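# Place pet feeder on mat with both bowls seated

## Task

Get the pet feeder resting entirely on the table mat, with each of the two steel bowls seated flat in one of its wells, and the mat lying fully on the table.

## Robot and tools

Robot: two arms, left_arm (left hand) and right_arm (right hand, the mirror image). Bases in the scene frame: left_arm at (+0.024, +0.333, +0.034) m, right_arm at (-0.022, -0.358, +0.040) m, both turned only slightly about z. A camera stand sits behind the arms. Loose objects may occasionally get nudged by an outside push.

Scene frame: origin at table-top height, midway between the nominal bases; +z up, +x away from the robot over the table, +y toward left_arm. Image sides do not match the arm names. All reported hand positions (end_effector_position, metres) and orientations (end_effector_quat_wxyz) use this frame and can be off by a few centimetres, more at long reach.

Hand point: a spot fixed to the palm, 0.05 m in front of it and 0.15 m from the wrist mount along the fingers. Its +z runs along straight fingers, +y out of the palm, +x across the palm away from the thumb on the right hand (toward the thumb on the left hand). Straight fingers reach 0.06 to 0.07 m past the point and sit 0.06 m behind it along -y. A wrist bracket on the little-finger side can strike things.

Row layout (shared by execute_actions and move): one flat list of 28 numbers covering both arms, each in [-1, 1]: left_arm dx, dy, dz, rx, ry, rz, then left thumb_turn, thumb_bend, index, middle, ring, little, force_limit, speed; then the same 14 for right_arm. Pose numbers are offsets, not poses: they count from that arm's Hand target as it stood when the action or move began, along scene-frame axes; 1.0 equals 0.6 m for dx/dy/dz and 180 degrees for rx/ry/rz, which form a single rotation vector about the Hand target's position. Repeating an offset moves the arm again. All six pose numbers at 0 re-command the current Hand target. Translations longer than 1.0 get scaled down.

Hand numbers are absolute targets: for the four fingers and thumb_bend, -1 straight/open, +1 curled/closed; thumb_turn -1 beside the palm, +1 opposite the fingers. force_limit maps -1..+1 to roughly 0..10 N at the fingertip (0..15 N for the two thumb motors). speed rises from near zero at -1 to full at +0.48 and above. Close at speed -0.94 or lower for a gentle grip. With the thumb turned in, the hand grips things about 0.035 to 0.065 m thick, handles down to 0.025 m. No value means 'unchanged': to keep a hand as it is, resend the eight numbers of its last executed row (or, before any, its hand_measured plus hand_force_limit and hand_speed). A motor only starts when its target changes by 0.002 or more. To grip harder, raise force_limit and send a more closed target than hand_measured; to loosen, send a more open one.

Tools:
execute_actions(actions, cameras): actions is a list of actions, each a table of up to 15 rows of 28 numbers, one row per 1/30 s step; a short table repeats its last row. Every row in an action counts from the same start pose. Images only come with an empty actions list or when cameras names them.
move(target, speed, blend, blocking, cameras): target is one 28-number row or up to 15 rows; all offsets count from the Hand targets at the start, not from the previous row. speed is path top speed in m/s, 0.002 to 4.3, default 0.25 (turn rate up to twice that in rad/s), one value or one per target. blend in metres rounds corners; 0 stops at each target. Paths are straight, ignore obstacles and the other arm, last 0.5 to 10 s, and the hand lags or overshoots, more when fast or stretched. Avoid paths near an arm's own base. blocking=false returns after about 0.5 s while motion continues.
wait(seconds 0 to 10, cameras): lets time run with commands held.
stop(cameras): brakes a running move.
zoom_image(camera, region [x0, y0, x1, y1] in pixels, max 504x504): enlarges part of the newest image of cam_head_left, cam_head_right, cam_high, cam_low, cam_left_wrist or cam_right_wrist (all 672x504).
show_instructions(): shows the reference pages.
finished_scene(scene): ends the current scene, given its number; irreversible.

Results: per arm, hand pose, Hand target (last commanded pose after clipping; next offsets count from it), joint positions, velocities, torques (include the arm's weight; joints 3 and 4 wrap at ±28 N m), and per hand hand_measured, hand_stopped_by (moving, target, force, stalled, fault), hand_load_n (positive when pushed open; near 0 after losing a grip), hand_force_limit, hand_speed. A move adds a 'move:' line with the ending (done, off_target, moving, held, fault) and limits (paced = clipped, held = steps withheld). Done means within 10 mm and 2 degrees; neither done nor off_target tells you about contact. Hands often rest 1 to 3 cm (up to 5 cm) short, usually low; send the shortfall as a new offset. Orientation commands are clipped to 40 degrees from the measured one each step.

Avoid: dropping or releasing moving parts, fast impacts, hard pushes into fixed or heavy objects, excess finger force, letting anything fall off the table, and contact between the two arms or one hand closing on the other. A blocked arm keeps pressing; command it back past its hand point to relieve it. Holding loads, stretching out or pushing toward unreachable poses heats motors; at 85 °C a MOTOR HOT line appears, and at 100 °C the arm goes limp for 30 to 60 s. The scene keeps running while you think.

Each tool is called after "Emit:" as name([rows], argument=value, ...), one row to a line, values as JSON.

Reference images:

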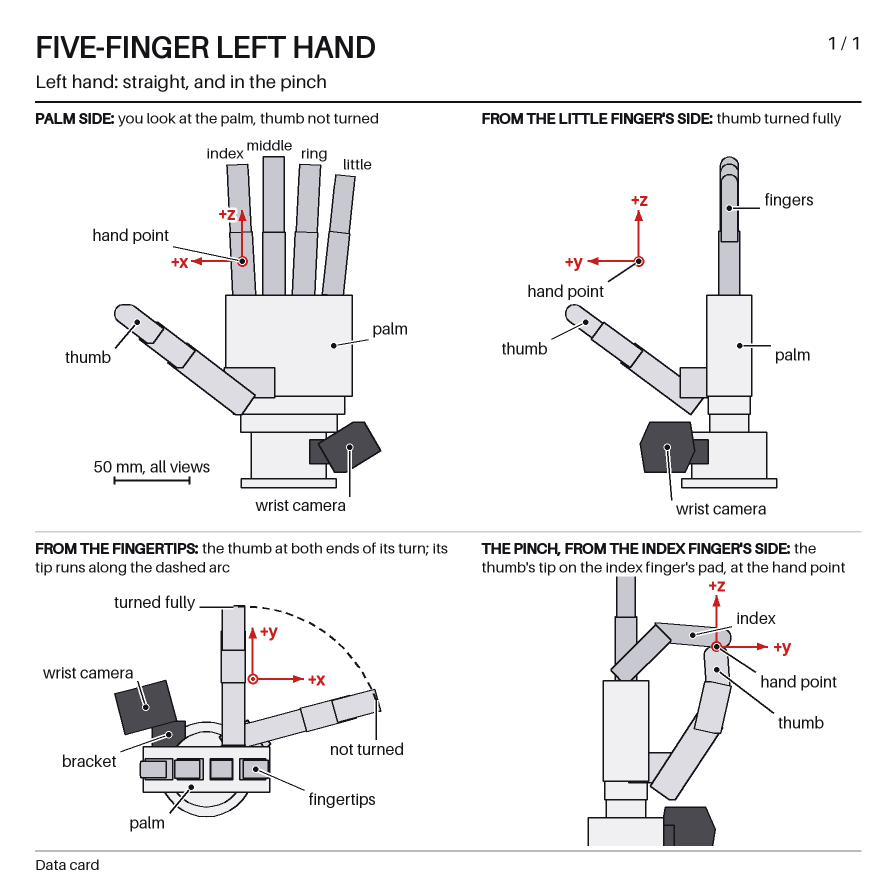

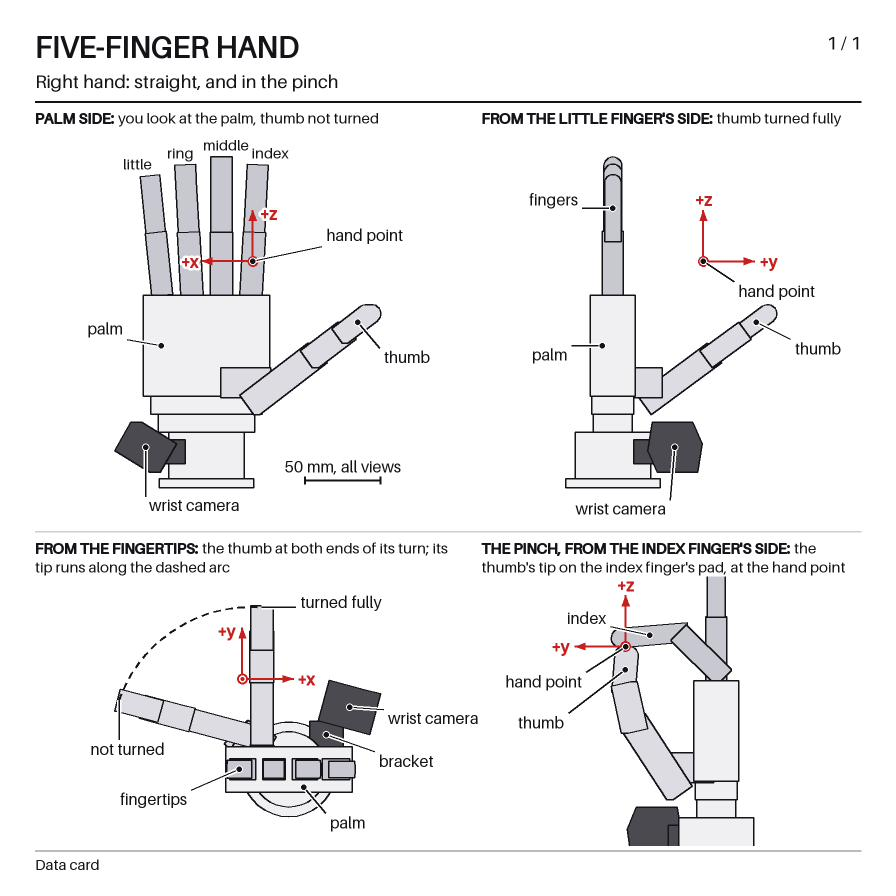

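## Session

Emit:
execute_actions(actions=[])

Scene clock: 0.00 s.
left_arm: end_effector_position=(+0.6669, +0.1106, +0.2376) hand_measured=(-1.000, -1.000, -1.000, -1.000, -1.000, -1.000) hand_load_n=(+0.0, +0.0, +0.0, +0.0, +0.0, +0.0) hand_stopped_by=(target, target, target, target, target, target) hand_force_limit=0.00 hand_speed=-0.80 end_effector_quat_wxyz=(+0.323, +0.871, -0.161, +0.333) | right_arm: end_effector_position=(+0.1453, +0.0117, +0.1601) hand_measured=(-1.000, -1.000, -1.000, -1.000, -1.000, -1.000) hand_load_n=(+0.0, +0.0, +0.0, +0.0, +0.0, +0.0) hand_stopped_by=(target, target, target, target, target, target) hand_force_limit=0.00 hand_speed=-0.80 end_effector_quat_wxyz=(-0.045, -0.446, +0.892, -0.059)
Joint positions: left_arm=[-0.053 1.778 1.325 -0.369 0.68 -1.564] | right_arm=[1.018 1.444 1.12 -1.387 0.051 1.681]
Joint velocities: within noise
Joint torques (N m): no reading
Motor temperatures (°C): left_arm=[28 27 32 26 24 25] | right_arm=[27 28 30 26 27 26]
Heat: left arm: hottest elbow 32 °C; right arm: hottest elbow 30 °C.
Hand target: left_arm +0.6779, +0.1141, +0.2660; +0.323, +0.860, -0.165, +0.359 | right_arm +0.1551, +0.0217, +0.1736; -0.025, -0.446, +0.893, -0.049
camera_calibration:
cam_left_wrist: T_world_to_cam=[[0.691424, 0.665473, -0.281209, -0.464965], [0.278743, 0.113372, 0.953651, -0.424506], [0.66651, -0.737762, -0.107108, -0.221559], [0, 0, 0, 1]] pos_world=[0.587487, 0.194091, 0.250347]
cam_right_wrist: T_world_to_cam=[[-0.912379, 0.408141, 0.031402, 0.116313], [0.390924, 0.845993, 0.362595, -0.117348], [0.121424, 0.343099, -0.931418, 0.242604], [0, 0, 0, 1]] pos_world=[0.122538, -0.0314334, 0.264863]

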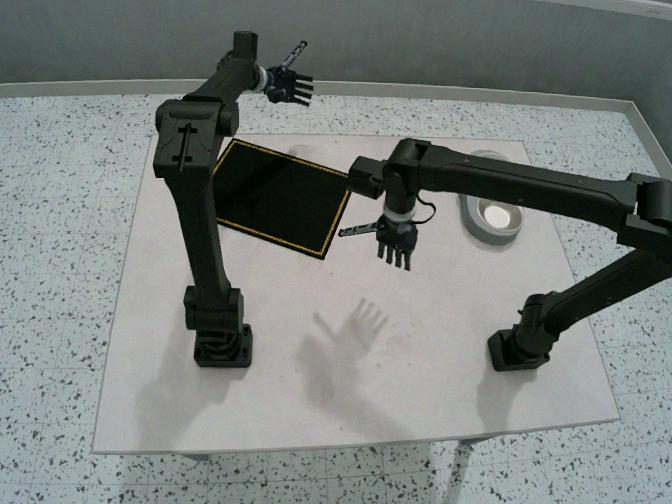

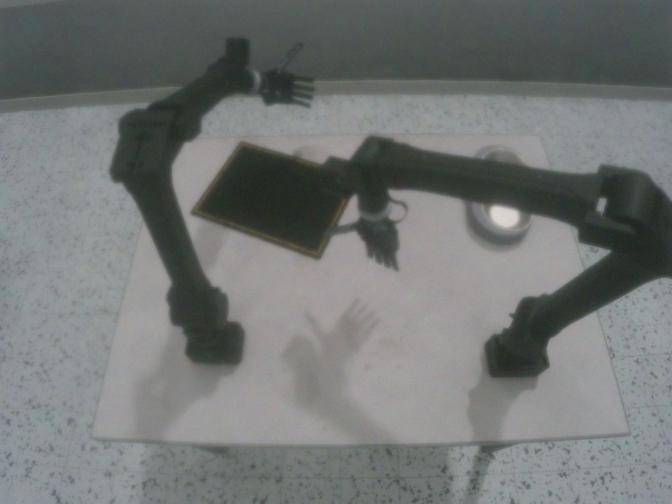

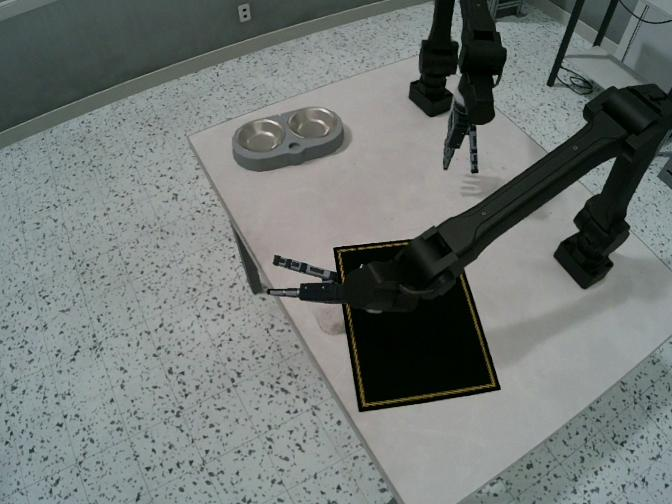

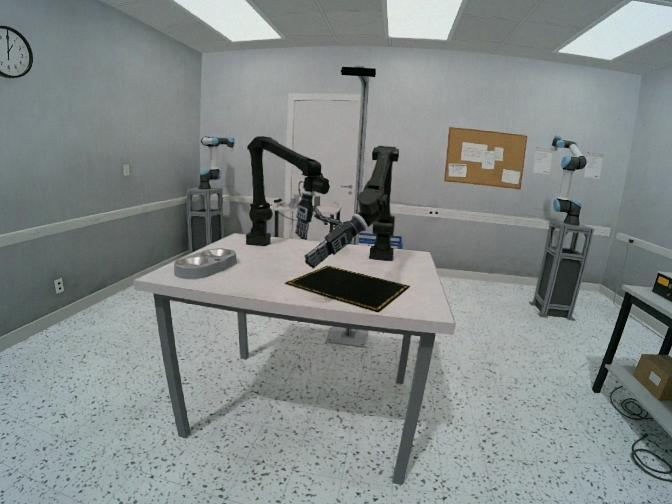

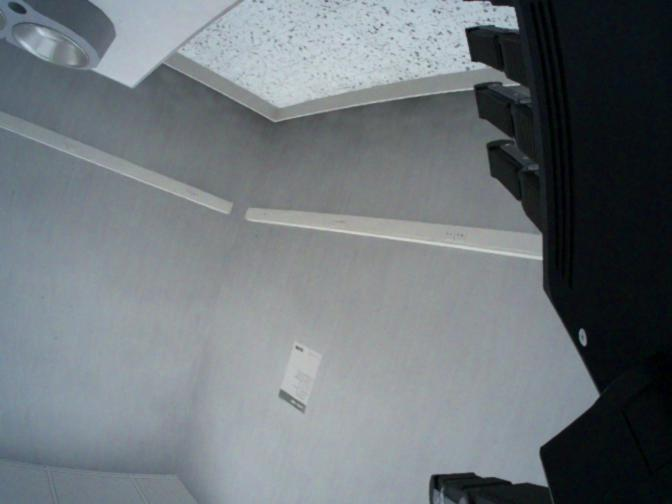

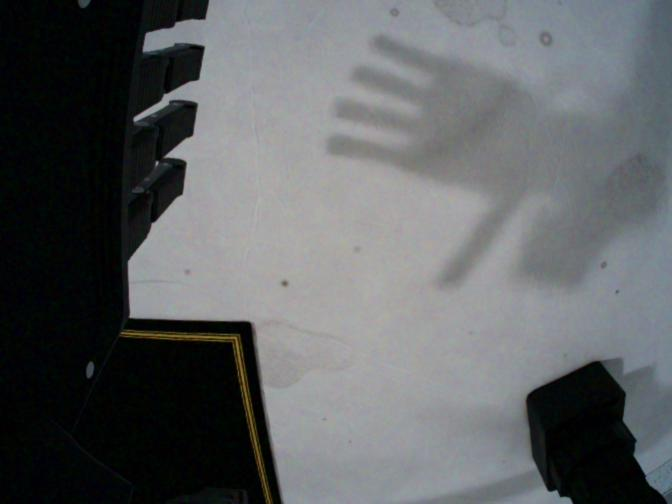

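Emit:
move([
  [-0.463,0.51,0.023,0.258,0.191,-0.006,-1,-1,-1,-1,-1,-1,0,-0.8,0.325,-0.77,0.21,0.032,-0.017,-0.295,-1,-1,-1,-1,-1,-1,0,-0.8],
], speed=0.25, cameras=["cam_head_left","cam_head_right","cam_high","cam_left_wrist","cam_right_wrist"])

Scene clock: 68.00 s.
left_arm: end_effector_position=(+0.3852, +0.4155, +0.2514) hand_measured=(-1.000, -1.000, -1.000, -1.000, -1.000, -1.000) hand_load_n=(+0.0, +0.0, +0.0, +0.0, +0.0, +0.0) hand_stopped_by=(target, target, target, target, target, target) hand_force_limit=0.00 hand_speed=-0.80 end_effector_quat_wxyz=(+0.020, +0.981, -0.189, -0.034) | right_arm: end_effector_position=(+0.3345, -0.4347, +0.2755) hand_measured=(-1.000, -1.000, -1.000, -1.000, -1.000, -1.000) hand_load_n=(+0.0, +0.0, +0.0, +0.0, +0.0, +0.0) hand_stopped_by=(target, target, target, target, target, target) hand_force_limit=0.00 hand_speed=-0.80 end_effector_quat_wxyz=(-0.027, +0.009, +1.000, +0.006)
Joint positions: left_arm=[0.426 1.404 1.32 -1.565 -0.005 -0.792] | right_arm=[-0.407 1.296 1.272 -1.601 0.01 1.198]
Joint torques (N m): left_arm=[0.79 -13.57 13 0.05 -0.18 0.21] | right_arm=[-0.79 -6.42 14.22 -0.16 -0.2 -0.09]
Motor temperatures (°C): left_arm=[28 32 37 26 24 25] | right_arm=[27 29 34 26 27 26]
Heat: left arm: hottest elbow 37 °C; right arm: hottest elbow 34 °C.
Hand target: left_arm +0.4001, +0.4201, +0.2798; -0.001, +0.980, -0.199, +0.000 | right_arm +0.3501, -0.4403, +0.2996; +0.000, +0.001, +1.000, -0.001
Off the commanded pose: left_arm 0.032 m, 5 deg | right_arm 0.029 m, 3 deg.
move: off_target (left_arm, right_arm)
camera_calibration:
cam_left_wrist: T_world_to_cam=[[0.600749, 0.792051, -0.108426, -0.530357], [0.741632, -0.501523, 0.445485, -0.188843], [0.298469, -0.348037, -0.8887, 0.368922], [0, 0, 0, 1]] pos_world=[0.348552, 0.453759, 0.354483]
cam_right_wrist: T_world_to_cam=[[-0.20584, 0.974572, 0.0885355, 0.46171], [0.882854, 0.145914, 0.446406, -0.347416], [0.422136, 0.170052, -0.89044, 0.293102], [0, 0, 0, 1]] pos_world=[0.278027, -0.44912, 0.3752]
Images, in order (width x height): cam_head_left 672x504, cam_head_right 672x504, cam_high 672x504, cam_left_wrist 672x504, cam_right_wrist 672x504.

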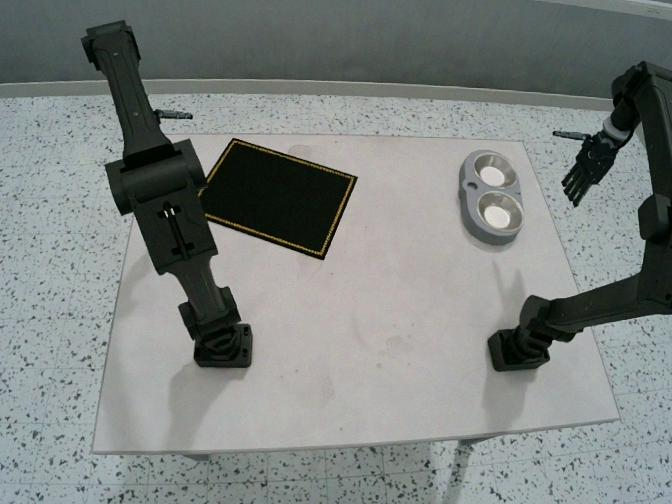

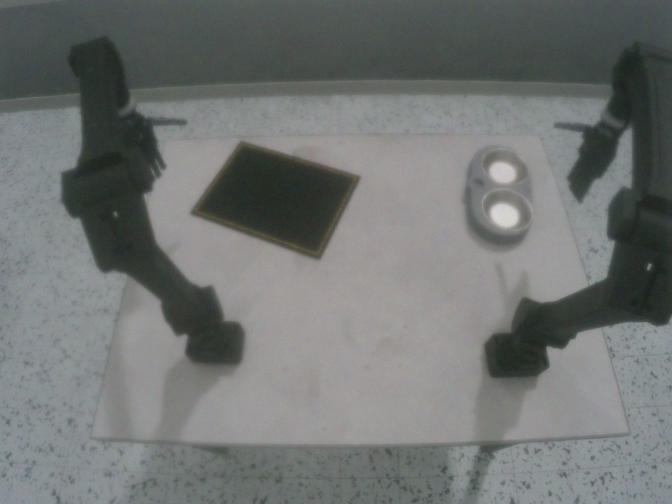

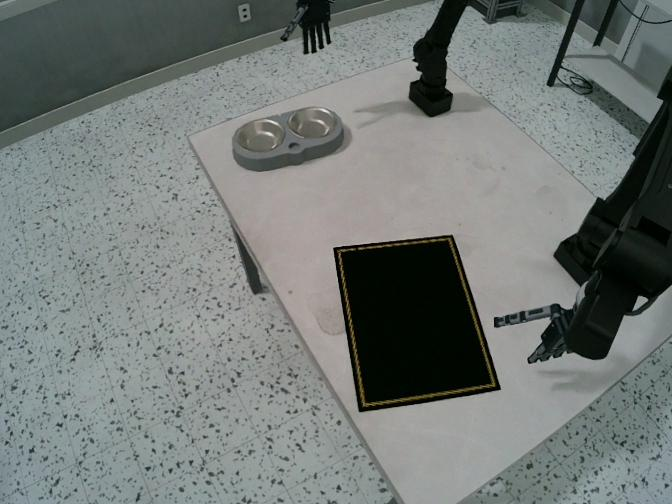

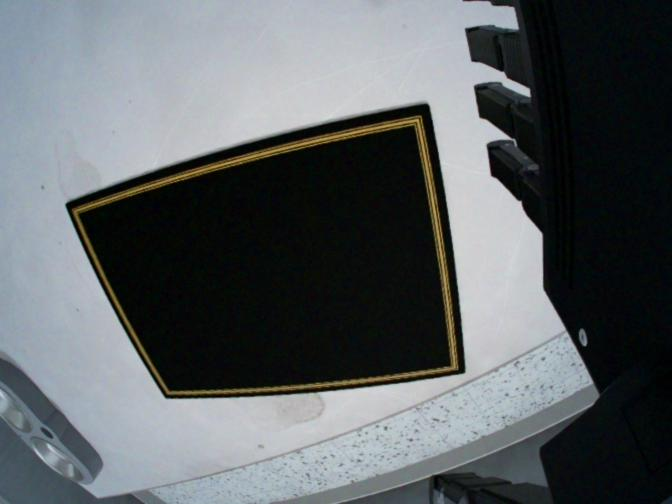

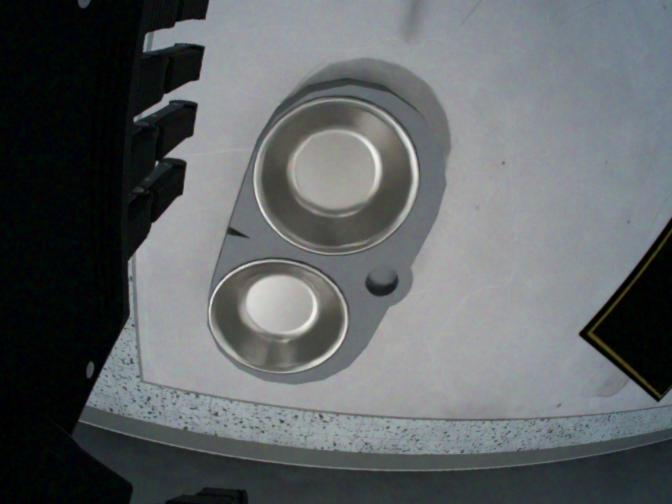

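Emit:
move([
  [0,0,0,0,0,0,-1,-1,-1,-1,-1,-1,0,-0.8,0.257,-0.0745,-0.10,0,0,-0.0556,-1,-1,-1,-1,-1,-1,0,-0.8],
  [0,0,0,0,0,0,-1,-1,-1,-1,-1,-1,0,-0.8,0.257,-0.0745,-0.355,0,0,-0.0556,-1,-1,-1,-1,-1,-1,0,-0.8],
], speed=[0.25,0.15], blend=[0.04,0], cameras=["cam_head_left","cam_high","cam_right_wrist"])

Scene clock: 106.50 s.
left_arm: end_effector_position=(+0.3852, +0.4155, +0.2514) hand_measured=(-1.000, -1.000, -1.000, -1.000, -1.000, -1.000) hand_load_n=(+0.0, +0.0, +0.0, +0.0, +0.0, +0.5) hand_stopped_by=(target, target, target, target, target, target) hand_force_limit=0.00 hand_speed=-0.80 end_effector_quat_wxyz=(+0.020, +0.981, -0.189, -0.034) | right_arm: end_effector_position=(+0.4947, -0.4928, +0.0867) hand_measured=(-1.000, -1.000, -1.000, -1.000, -1.000, -1.000) hand_load_n=(+0.0, +0.0, +0.0, +0.0, +0.0, +0.0) hand_stopped_by=(target, target, target, target, target, target) hand_force_limit=0.00 hand_speed=-0.80 end_effector_quat_wxyz=(-0.010, +0.088, +0.996, +0.000)
Joint positions: left_arm=[0.426 1.404 1.32 -1.565 -0.005 -0.792] | right_arm=[-0.39 1.8 1.343 -1.133 0.005 1.372]
Joint torques (N m): left_arm=[0.79 -13.51 13.04 0.05 -0.18 0.21] | right_arm=[1.03 -13.33 8.02 0.76 -0.01 0.16]
Heat: left arm: hottest elbow 41 °C; right arm: hottest elbow 38 °C.
Hand target: left_arm +0.4001, +0.4201, +0.2798; -0.001, +0.980, -0.199, +0.000 | right_arm +0.5043, -0.4850, +0.0866; +0.000, +0.088, +0.996, -0.001
Off the commanded pose: left_arm 0.032 m, 5 deg | right_arm 0.012 m, 1 deg.
move: off_target (left_arm, right_arm)
camera_calibration:
cam_right_wrist: T_world_to_cam=[[-0.0523312, 0.996245, 0.0689763, 0.50438], [0.880166, 0.0133827, 0.474478, -0.46249], [0.471773, 0.0855405, -0.877561, -0.000112662], [0, 0, 0, 1]] pos_world=[0.433516, -0.496287, 0.184552]
Images, in order (width x height): cam_head_left 672x504, cam_high 672x504, cam_right_wrist 672x504.

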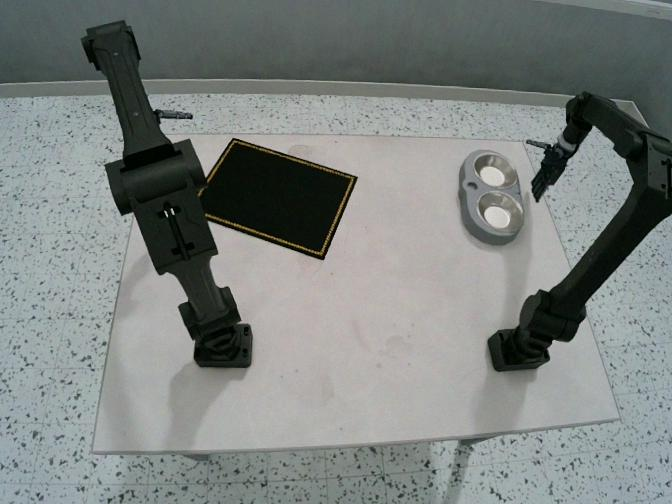

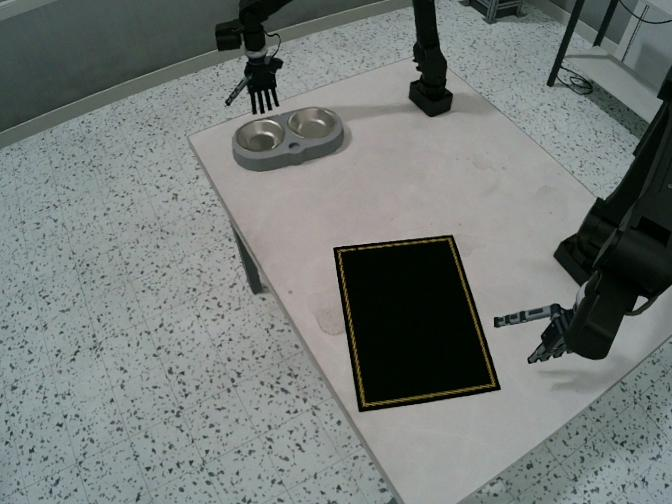

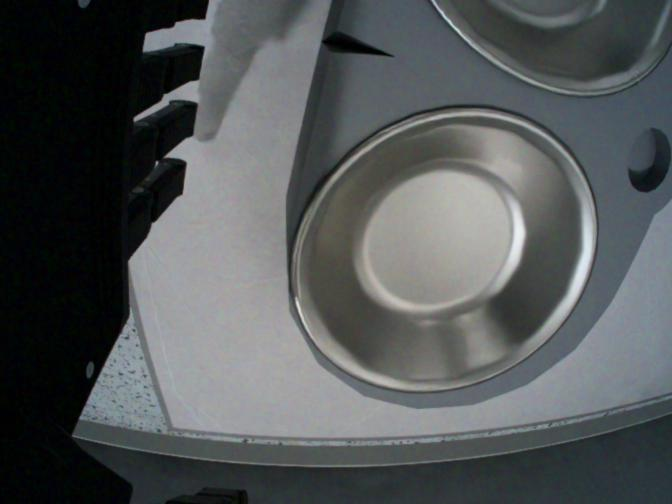

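Emit:
move([
  [0,0,0,0,0,0,-1,-1,-1,-1,-1,-1,0,-0.8,0.0103,0.0577,0,0,0,0,-1,-1,-1,-1,-1,-1,0,-0.8],
  [0,0,0,0,0,0,-1,-1,-1,-1,-1,-1,0,-0.8,0.0255,0.2087,0,0,0,0.1056,-1,-1,-1,-1,-1,-1,0,-0.8],
  [0,0,0,0,0,0,-1,-1,-1,-1,-1,-1,0,-0.8,-0.0097,0.3565,0,0,0,0.2111,-1,-1,-1,-1,-1,-1,0,-0.8],
  [0,0,0,0,0,0,-1,-1,-1,-1,-1,-1,0,-0.8,-0.0907,0.4848,0,0,0,0.3167,-1,-1,-1,-1,-1,-1,0,-0.8],
], speed=[0.08,0.1,0.1,0.1], blend=[0.015,0.02,0.02,0], cameras=["cam_head_left","cam_right_wrist"])

Scene clock: 119.80 s.
left_arm: end_effector_position=(+0.3852, +0.4155, +0.2514) hand_measured=(-1.000, -1.000, -1.000, -1.000, -1.000, -1.000) hand_load_n=(+0.0, +0.0, +0.0, +0.0, +0.0, +0.0) hand_stopped_by=(target, target, target, target, target, target) hand_force_limit=0.00 hand_speed=-0.80 end_effector_quat_wxyz=(+0.020, +0.981, -0.189, -0.034) | right_arm: end_effector_position=(+0.4524, -0.2072, +0.0804) hand_measured=(-1.000, -1.000, -1.000, -1.000, -1.000, -1.000) hand_load_n=(+0.0, +0.0, +0.0, +0.0, +0.0, +0.0) hand_stopped_by=(target, target, target, target, target, target) hand_force_limit=0.00 hand_speed=-0.80 end_effector_quat_wxyz=(-0.013, -0.376, +0.927, -0.002)
Joint positions: left_arm=[0.426 1.404 1.32 -1.565 -0.005 -0.792] | right_arm=[0.162 1.787 1.306 -1.115 0.01 0.977]
Joint torques (N m): left_arm=[0.73 -13.51 13.01 0.05 -0.18 0.21] | right_arm=[1.26 -14.15 7.17 0.61 -0.18 -0.13]
Motor temperatures (°C): left_arm=[28 30 42 26 24 25] | right_arm=[27 29 37 26 27 26]
Heat: left arm: hottest elbow 42 °C; right arm: hottest elbow 37 °C.
Hand target: left_arm +0.4001, +0.4201, +0.2798; -0.001, +0.980, -0.199, +0.000 | right_arm +0.4499, -0.1941, +0.0866; +0.001, -0.398, +0.917, -0.001
Off the commanded pose: left_arm 0.032 m, 5 deg | right_arm 0.015 m, 3 deg.
move: off_target (left_arm, right_arm)
camera_calibration:
cam_right_wrist: T_world_to_cam=[[-0.839026, 0.538512, 0.0777143, 0.478496], [0.507196, 0.722411, 0.469973, -0.110199], [0.196945, 0.433736, -0.879253, 0.186584], [0, 0, 0, 1]] pos_world=[0.420617, -0.258995, 0.178659]
Images, in order (width x height): cam_head_left 672x504, cam_right_wrist 672x504.

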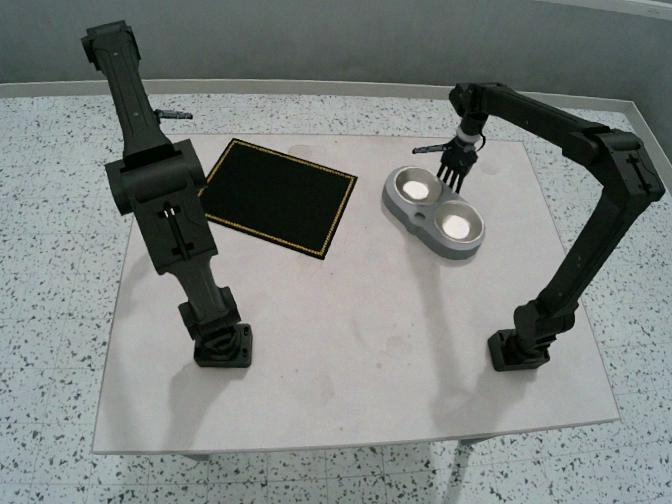

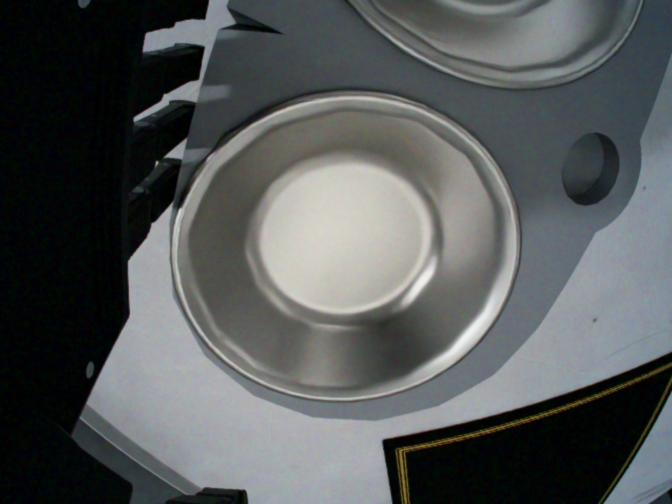

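Emit:
move([
  [0,0,0,0,0,0,-1,-1,-1,-1,-1,-1,0,-0.8,-0.0565,0.0335,0,0,0,0.061,-1,-1,-1,-1,-1,-1,0,-0.8],
  [0,0,0,0,0,0,-1,-1,-1,-1,-1,-1,0,-0.8,-0.1165,0.0602,0,0,0,0.139,-1,-1,-1,-1,-1,-1,0,-0.8],
], speed=[0.1,0.1], blend=[0.02,0], cameras=["cam_head_left","cam_high","cam_right_wrist"])

Scene clock: 146.37 s.
left_arm: end_effector_position=(+0.3852, +0.4155, +0.2514) hand_measured=(-1.000, -1.000, -1.000, -1.000, -1.000, -1.000) hand_load_n=(+0.0, -0.5, +0.0, +0.0, +0.0, +0.0) hand_stopped_by=(target, target, target, target, target, target) hand_force_limit=0.00 hand_speed=-0.80 end_effector_quat_wxyz=(+0.020, +0.981, -0.189, -0.034) | right_arm: end_effector_position=(+0.3842, -0.1692, +0.0810) hand_measured=(-1.000, -1.000, -1.000, -1.000, -1.000, -1.000) hand_load_n=(+0.0, +0.0, +0.0, +0.0, +0.0, +0.0) hand_stopped_by=(target, target, target, target, target, target) hand_force_limit=0.00 hand_speed=-0.80 end_effector_quat_wxyz=(-0.013, -0.568, +0.823, -0.001)
Joint positions: left_arm=[0.426 1.404 1.32 -1.565 -0.005 -0.792] | right_arm=[0.288 1.718 1.209 -1.086 0.01 0.665]
Joint torques (N m): left_arm=[0.79 -13.45 13.01 0.05 -0.18 0.21] | right_arm=[1.26 -13.16 7.04 0.53 -0.2 -0.12]
Heat: left arm: hottest elbow 43 °C; right arm: hottest elbow 35 °C.
Hand target: left_arm +0.4001, +0.4201, +0.2798; -0.001, +0.980, -0.199, +0.000 | right_arm +0.3800, -0.1580, +0.0866; +0.001, -0.587, +0.809, +0.000
Off the commanded pose: left_arm 0.032 m, 5 deg | right_arm 0.013 m, 3 deg.
move: off_target (left_arm, right_arm)
camera_calibration:
cam_right_wrist: T_world_to_cam=[[-0.987707, 0.132283, 0.0832863, 0.388587], [0.156038, 0.866214, 0.474684, 0.0555636], [-0.00935123, 0.481845, -0.876207, 0.271156], [0, 0, 0, 1]] pos_world=[0.377675, -0.230188, 0.17885]
Images, in order (width x height): cam_head_left 672x504, cam_high 672x504, cam_right_wrist 672x504.

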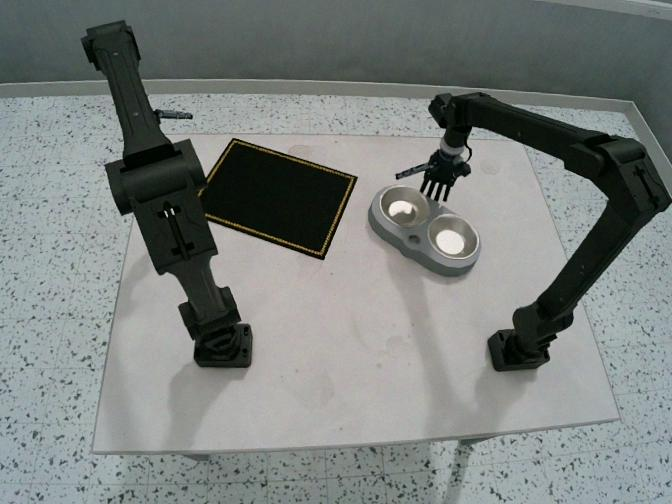

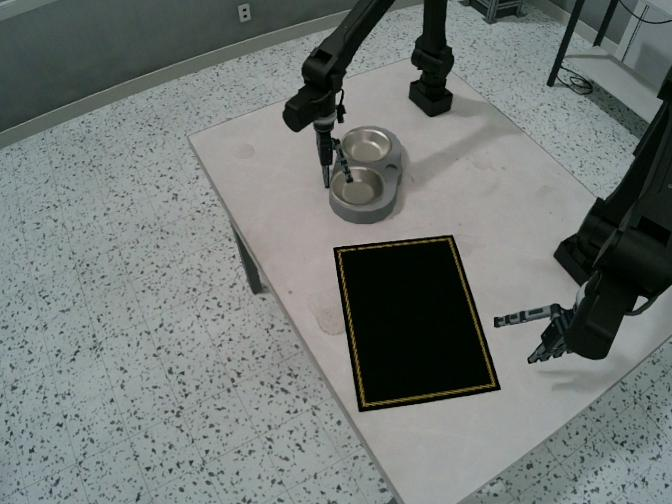

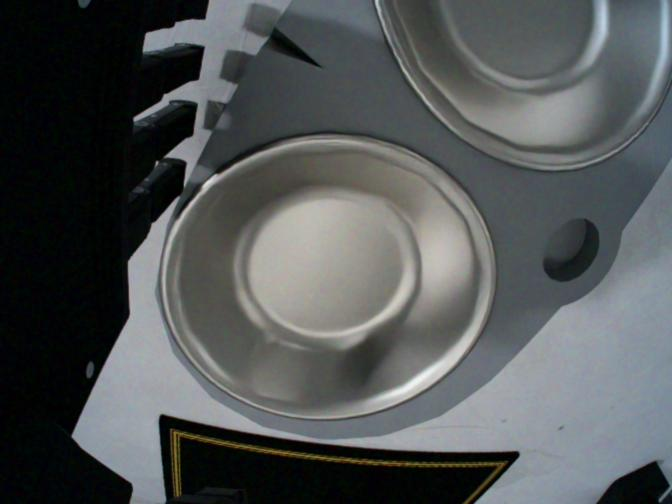

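Emit:
move([
  [0,0,0,0,0,0,-1,-1,-1,-1,-1,-1,0,-0.8,0.104,0.033,0,0,0,-0.039,-1,-1,-1,-1,-1,-1,0,-0.8],
  [0,0,0,0,0,0,-1,-1,-1,-1,-1,-1,0,-0.8,0.064,0.055,0,0,0,-0.039,-1,-1,-1,-1,-1,-1,0,-0.8],
  [0,0,0,0,0,0,-1,-1,-1,-1,-1,-1,0,-0.8,-0.032,0.11,0,0,0,0,-1,-1,-1,-1,-1,-1,0,-0.8],
], speed=[0.1,0.08,0.08], blend=[0.01,0.01,0], cameras=["cam_head_left","cam_high","cam_right_wrist"])

Scene clock: 173.27 s.
left_arm: end_effector_position=(+0.3852, +0.4155, +0.2514) hand_measured=(-1.000, -1.000, -1.000, -1.000, -1.000, -1.000) hand_load_n=(+0.0, +0.0, +0.0, +0.0, +0.0, +0.0) hand_stopped_by=(target, target, target, target, target, target) hand_force_limit=0.00 hand_speed=-0.80 end_effector_quat_wxyz=(+0.020, +0.981, -0.189, -0.034) | right_arm: end_effector_position=(+0.3625, -0.1024, +0.0796) hand_measured=(-1.000, -1.000, -1.000, -1.000, -1.000, -1.000) hand_load_n=(+0.0, +0.0, +0.0, +0.0, +0.0, +0.0) hand_stopped_by=(target, target, target, target, target, target) hand_force_limit=0.00 hand_speed=-0.80 end_effector_quat_wxyz=(-0.016, -0.581, +0.814, -0.002)
Joint positions: left_arm=[0.426 1.404 1.32 -1.565 -0.005 -0.792] | right_arm=[0.437 1.738 1.232 -1.095 0.008 0.782]
Joint torques (N m): left_arm=[0.79 -13.45 13.01 0.05 -0.17 0.21] | right_arm=[1.03 -13.51 7.2 0.61 -0.14 0.12]
Heat: left arm: hottest elbow 44 °C; right arm: hottest elbow 34 °C.
Hand target: left_arm +0.4001, +0.4201, +0.2798; -0.001, +0.980, -0.199, +0.000 | right_arm +0.3608, -0.0920, +0.0866; +0.001, -0.587, +0.809, +0.000
Off the commanded pose: left_arm 0.032 m, 5 deg | right_arm 0.013 m, 2 deg.
move: off_target (left_arm, right_arm)
camera_calibration:
cam_right_wrist: T_world_to_cam=[[-0.991111, 0.100688, 0.086957, 0.356219], [0.129967, 0.872448, 0.471108, 0.0121019], [-0.0284306, 0.478221, -0.877779, 0.244176], [0, 0, 0, 1]] pos_world=[0.358422, -0.163196, 0.177656]
Images, in order (width x height): cam_head_left 672x504, cam_high 672x504, cam_right_wrist 672x504.

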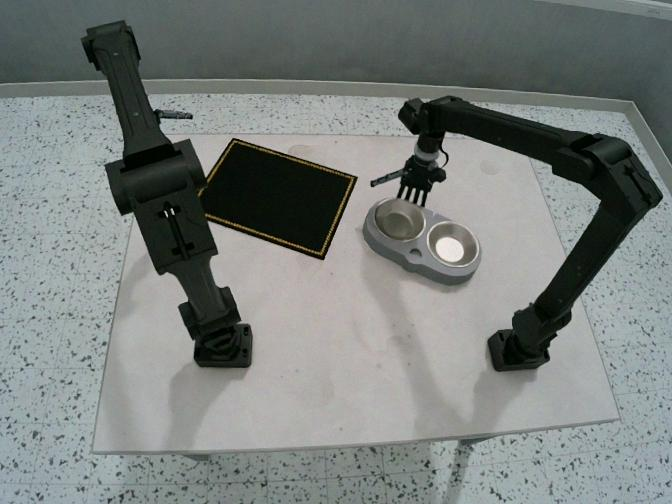

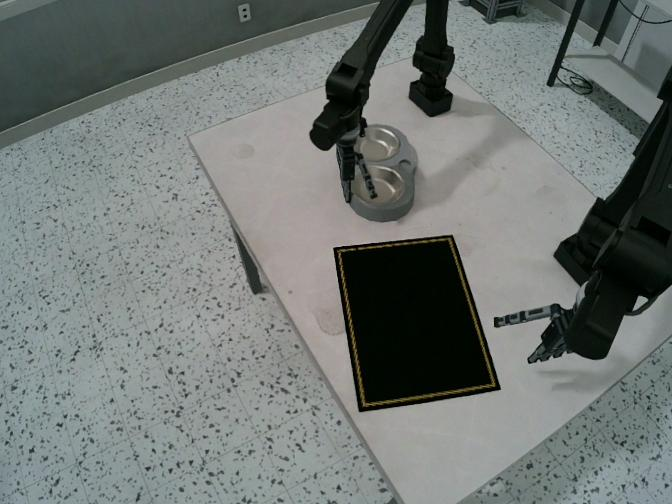

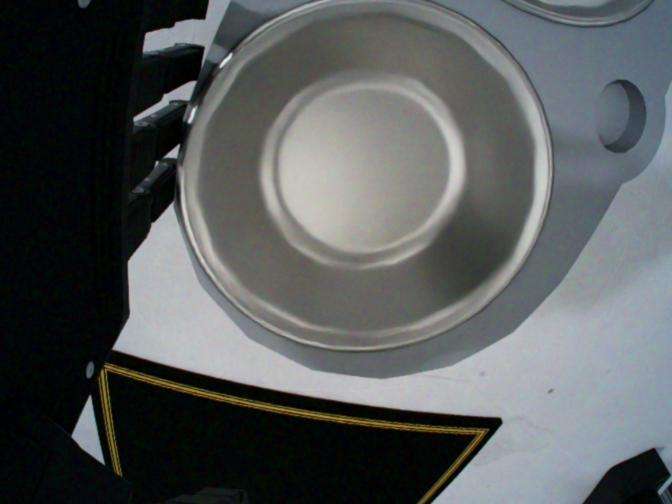

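Emit:
move([
  [0,0,0,0,0,0,-1,-1,-1,-1,-1,-1,0,-0.8,0.032,-0.01,0.05,0,0,0,-1,-1,-1,-1,-1,-1,0,-0.8],
  [0,0,0,0,0,0,-1,-1,-1,-1,-1,-1,0,-0.8,0.032,-0.01,0.225,0,0,0,-1,-1,-1,-1,-1,-1,0,-0.8],
  [0.05,-0.8195,-0.10,0,0,-0.044,-1,-1,-1,-1,-1,-1,0,-0.8,-0.361,-0.475,0.225,0,0,0.428,-1,-1,-1,-1,-1,-1,0,-0.8],
], speed=[0.1,0.2,0.22], blend=[0.01,0.03,0], cameras=["cam_head_left","cam_high","cam_left_wrist"])

Scene clock: 234.63 s.
left_arm: end_effector_position=(+0.4110, -0.0606, +0.1950) hand_measured=(-1.000, -1.000, -1.000, -1.000, -1.000, -1.000) hand_load_n=(+0.0, +0.0, +0.0, +0.0, +0.0, +0.0) hand_stopped_by=(target, target, target, target, target, target) hand_force_limit=0.00 hand_speed=-0.80 end_effector_quat_wxyz=(-0.014, +0.961, -0.276, -0.027) | right_arm: end_effector_position=(+0.1468, -0.3715, +0.2204) hand_measured=(-1.000, -1.000, -1.000, -1.000, -1.000, -1.000) hand_load_n=(+0.0, +0.0, +0.0, +0.0, +0.0, +0.0) hand_stopped_by=(target, target, target, target, target, target) hand_force_limit=0.00 hand_speed=-0.80 end_effector_quat_wxyz=(-0.001, +0.964, -0.267, -0.003)
Joint positions: left_arm=[-0.665 1.734 1.57 -1.467 -0.004 -1.705] | right_arm=[0.081 0.922 0.857 -1.511 -0.004 -0.935]
Joint torques (N m): left_arm=[0.67 -17.79 12.98 0.1 -0.18 0.04] | right_arm=[-1.32 -2.55 8.44 -0.09 -0.16 -0.07]
Heat: left arm: hottest elbow 45 °C; right arm: hottest elbow 33 °C.
Hand target: left_arm +0.4301, -0.0716, +0.2198; -0.001, +0.964, -0.266, +0.000 | right_arm +0.1442, -0.3770, +0.2216; -0.001, +0.964, -0.268, +0.000
Off the commanded pose: left_arm 0.033 m, 4 deg | right_arm 0.006 m, 0 deg.
move: off_target (left_arm)
camera_calibration:
cam_left_wrist: T_world_to_cam=[[0.735251, 0.676104, -0.047853, -0.248972], [0.625193, -0.649227, 0.433173, -0.380236], [0.261803, -0.348408, -0.90004, 0.162725], [0, 0, 0, 1]] pos_world=[0.378176, -0.0218341, 0.299253]
Images, in order (width x height): cam_head_left 672x504, cam_high 672x504, cam_left_wrist 672x504.

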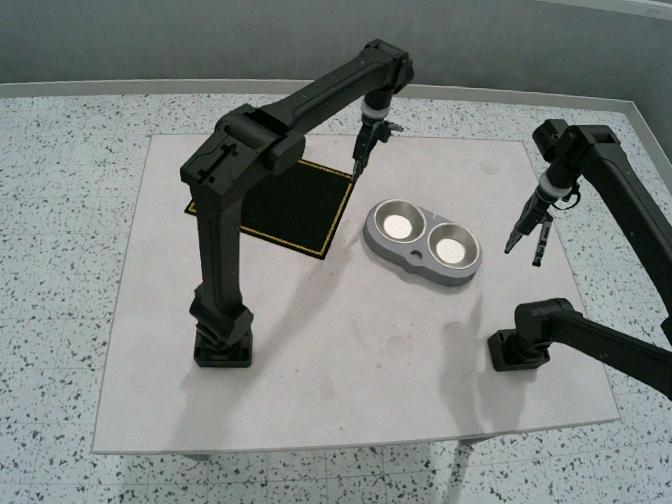

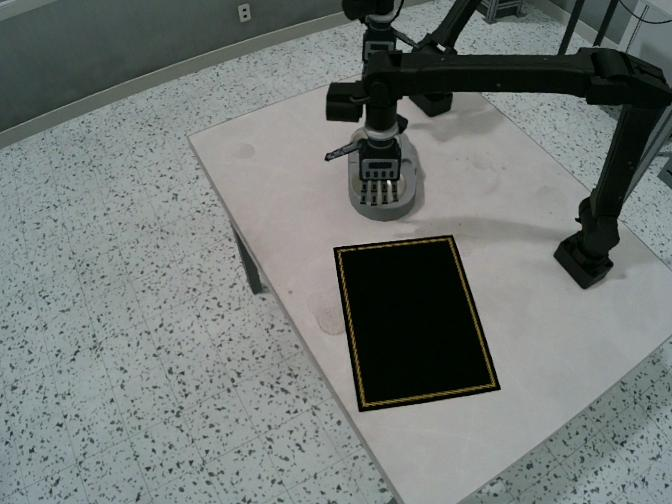

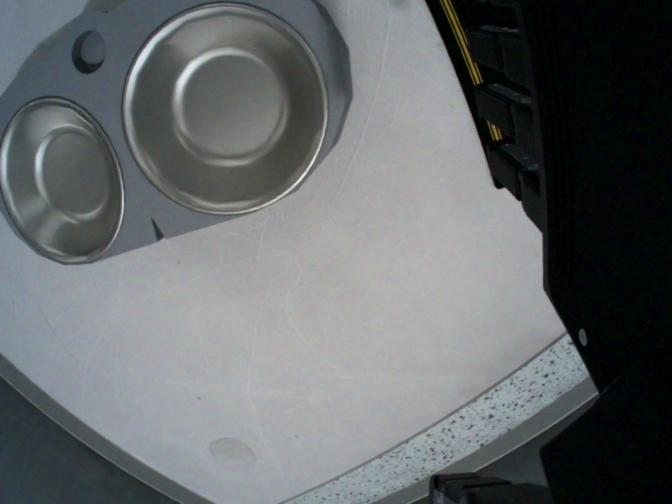

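Emit:
move([
  [-0.0035,0.036,-0.2,0,0,0,-1,-1,-1,-1,-1,-1,0,-0.8,0,0,-0.225,0,0,0,-1,-1,-1,-1,-1,-1,0,-0.8],
  [-0.0035,0.036,-0.2,0,0,0,-1,-1,-1,-1,-1,-1,0,-0.8,0.088,0.145,-0.225,0,0,0,-1,-1,-1,-1,-1,-1,0,-0.8],
], speed=[0.12,0.06], blend=[0,0], cameras=["cam_head_left","cam_high","cam_left_wrist","cam_right_wrist"])

Scene clock: 257.27 s.
left_arm: end_effector_position=(+0.4181, -0.0497, +0.0944) hand_measured=(-1.000, -1.000, -1.000, -1.000, -1.000, -1.000) hand_load_n=(+0.0, +0.0, +0.0, +0.0, +0.0, +0.0) hand_stopped_by=(target, target, target, target, target, target) hand_force_limit=0.00 hand_speed=-0.80 end_effector_quat_wxyz=(-0.008, +0.964, -0.265, -0.012) | right_arm: end_effector_position=(+0.1652, -0.3093, +0.0747) hand_measured=(-1.000, -1.000, -1.000, -1.000, -1.000, -1.000) hand_load_n=(+0.0, +0.0, +0.0, +0.0, -0.5, +0.0) hand_stopped_by=(target, target, target, target, target, target) hand_force_limit=0.00 hand_speed=-0.80 end_effector_quat_wxyz=(+0.025, +0.962, -0.270, -0.033)
Joint positions: left_arm=[-0.642 1.783 1.36 -1.177 -0.005 -1.705] | right_arm=[0.32 1.243 0.646 -1.057 0.004 -0.689]
Joint torques (N m): left_arm=[0.91 -18.2 7.97 0.79 -0.17 0.21] | right_arm=[1.26 -4.07 12.36 0.76 -0.05 0.15]
Heat: left arm: hottest elbow 45 °C; right arm: hottest elbow 33 °C.
Hand target: left_arm +0.4280, -0.0500, +0.0998; -0.001, +0.964, -0.266, +0.000 | right_arm +0.1970, -0.2900, +0.0866; -0.001, +0.964, -0.268, +0.000
Off the commanded pose: left_arm 0.011 m, 2 deg | right_arm 0.039 m, 5 deg.
move: off_target (left_arm, right_arm)
camera_calibration:
cam_left_wrist: T_world_to_cam=[[0.720764, 0.691893, -0.04224, -0.260058], [0.628674, -0.626805, 0.46031, -0.337058], [0.292008, -0.35833, -0.886753, 0.0597826], [0, 0, 0, 1]] pos_world=[0.381883, -0.00991599, 0.197179]
cam_right_wrist: T_world_to_cam=[[-0.302826, -0.945704, 0.118065, -0.25772], [-0.777339, 0.316767, 0.543509, 0.193283], [-0.551398, 0.0728118, -0.831058, 0.290766], [0, 0, 0, 1]] pos_world=[0.23253, -0.326124, 0.167021]
Images, in order (width x height): cam_head_left 672x504, cam_high 672x504, cam_left_wrist 672x504, cam_right_wrist 672x504.

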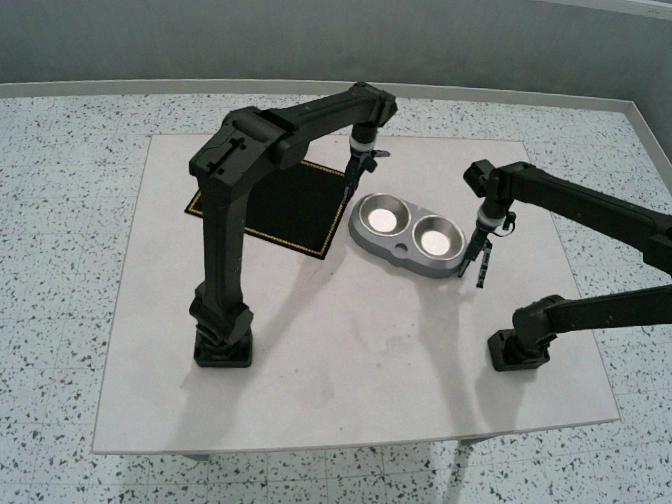

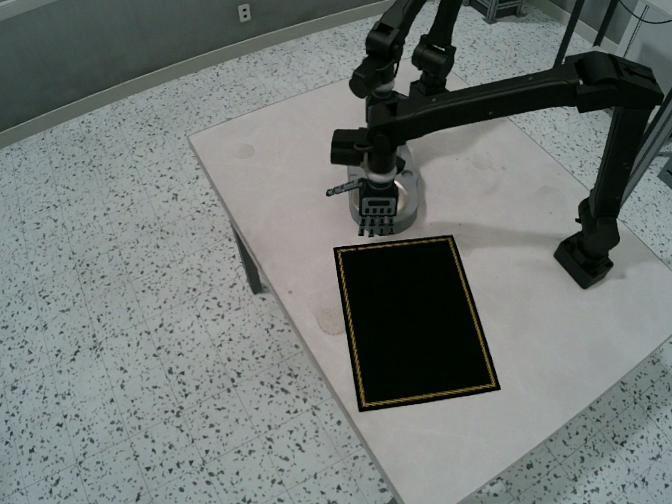

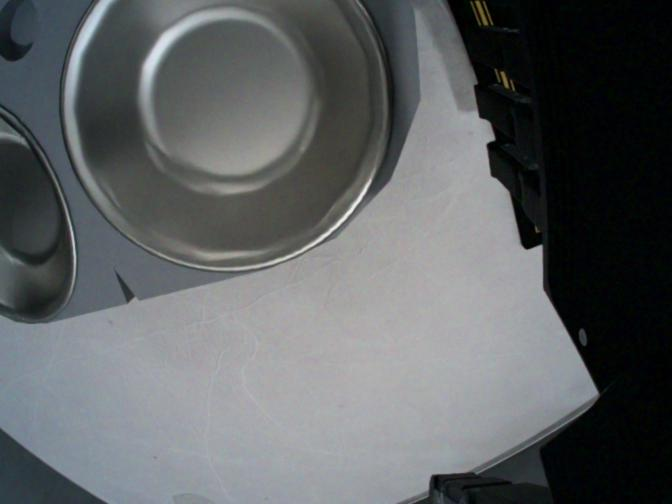

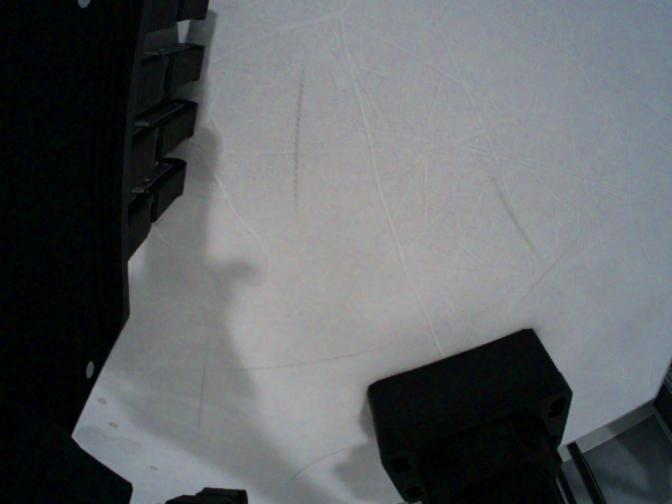

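Emit:
zoom_image(camera="cam_head_left", region=[330, 140, 530, 300])

Scaled by 2.520 from the camera's 672x504 image, which has a finer 960x720 frame.

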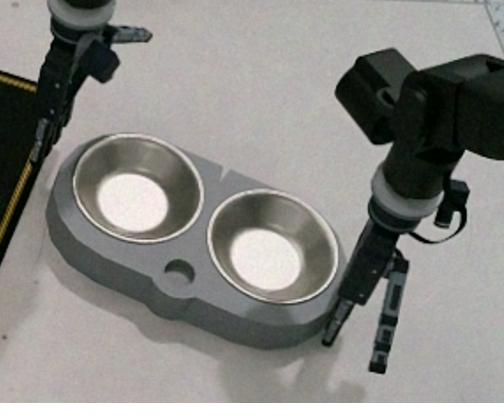

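Emit:
move([
  [-0.0167,0.02,-0.025,0,0,0.022,-1,-1,-1,-1,-1,-1,0,-0.8,-0.0067,-0.0817,0,0,0,0.022,-1,-1,-1,-1,-1,-1,0,-0.8],
  [-0.0508,-0.0467,-0.025,-0.0597,0.0304,0.022,-1,-1,-1,-1,-1,-1,0,-0.8,0.031,-0.0067,0,0.0396,-0.0202,0.022,-1,-1,-1,-1,-1,-1,0,-0.8],
], speed=[0.06,0.06], blend=[0,0], cameras=["cam_head_left","cam_left_wrist"])

Scene clock: 282.73 s.
left_arm: end_effector_position=(+0.4059, -0.0470, +0.0771) hand_measured=(-1.000, -1.000, -1.000, -1.000, -1.000, -1.000) hand_load_n=(+0.0, +0.0, +0.0, +0.5, +1.0, +0.0) hand_stopped_by=(target, target, target, target, target, target) hand_force_limit=0.00 hand_speed=-0.80 end_effector_quat_wxyz=(+0.066, +0.972, -0.223, -0.030) | right_arm: end_effector_position=(+0.1826, -0.3251, +0.0767) hand_measured=(-1.000, -1.000, -1.000, -1.000, -1.000, -1.000) hand_load_n=(+0.0, +0.0, +0.0, -6.5, +0.0, +0.0) hand_stopped_by=(target, target, target, target, target, target) hand_force_limit=0.00 hand_speed=-0.80 end_effector_quat_wxyz=(-0.021, +0.970, -0.243, -0.022)
Joint positions: left_arm=[-0.602 1.761 1.246 -1.059 0.145 -1.749] | right_arm=[0.213 1.211 0.646 -1.028 -0.058 -0.853]
Joint torques (N m): left_arm=[-1.61 -17.14 7.41 1.8 2.35 -0.06] | right_arm=[2.55 -4.72 11.56 1.88 -2.12 0.22]
Heat: left arm: hottest elbow 42 °C; right arm: hottest elbow 37 °C.
Hand target: left_arm +0.3975, -0.0780, +0.0848; +0.102, +0.967, -0.231, -0.021 | right_arm +0.2156, -0.2940, +0.0866; -0.069, +0.970, -0.234, +0.014
Off the commanded pose: left_arm 0.033 m, 4 deg | right_arm 0.046 m, 7 deg.
move: off_target (left_arm, right_arm)
camera_calibration:
cam_left_wrist: T_world_to_cam=[[0.65036, 0.736207, -0.187165, -0.212062], [0.712264, -0.505372, 0.487113, -0.349955], [0.264028, -0.45011, -0.853048, 0.0533846], [0, 0, 0, 1]] pos_world=[0.373082, 0.00329294, 0.176317]
Images, in order (width x height): cam_head_left 672x504, cam_left_wrist 672x504.

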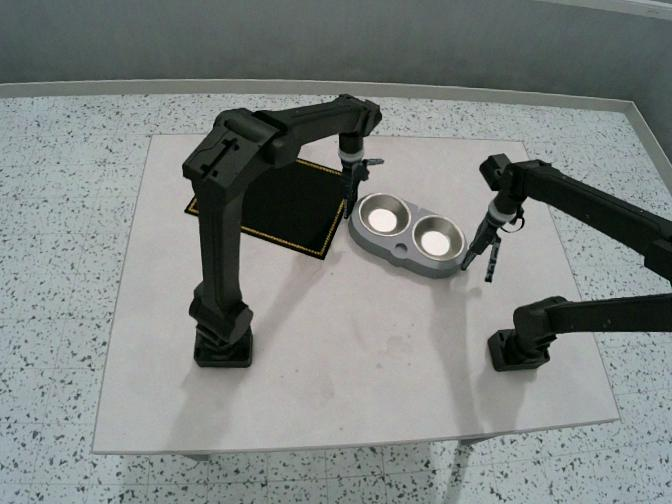

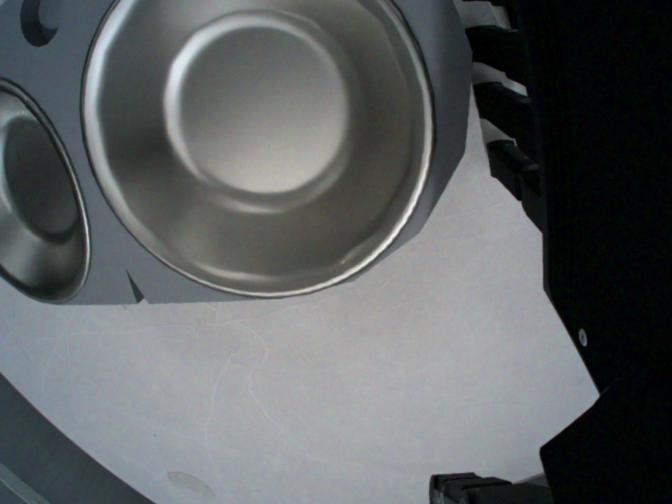

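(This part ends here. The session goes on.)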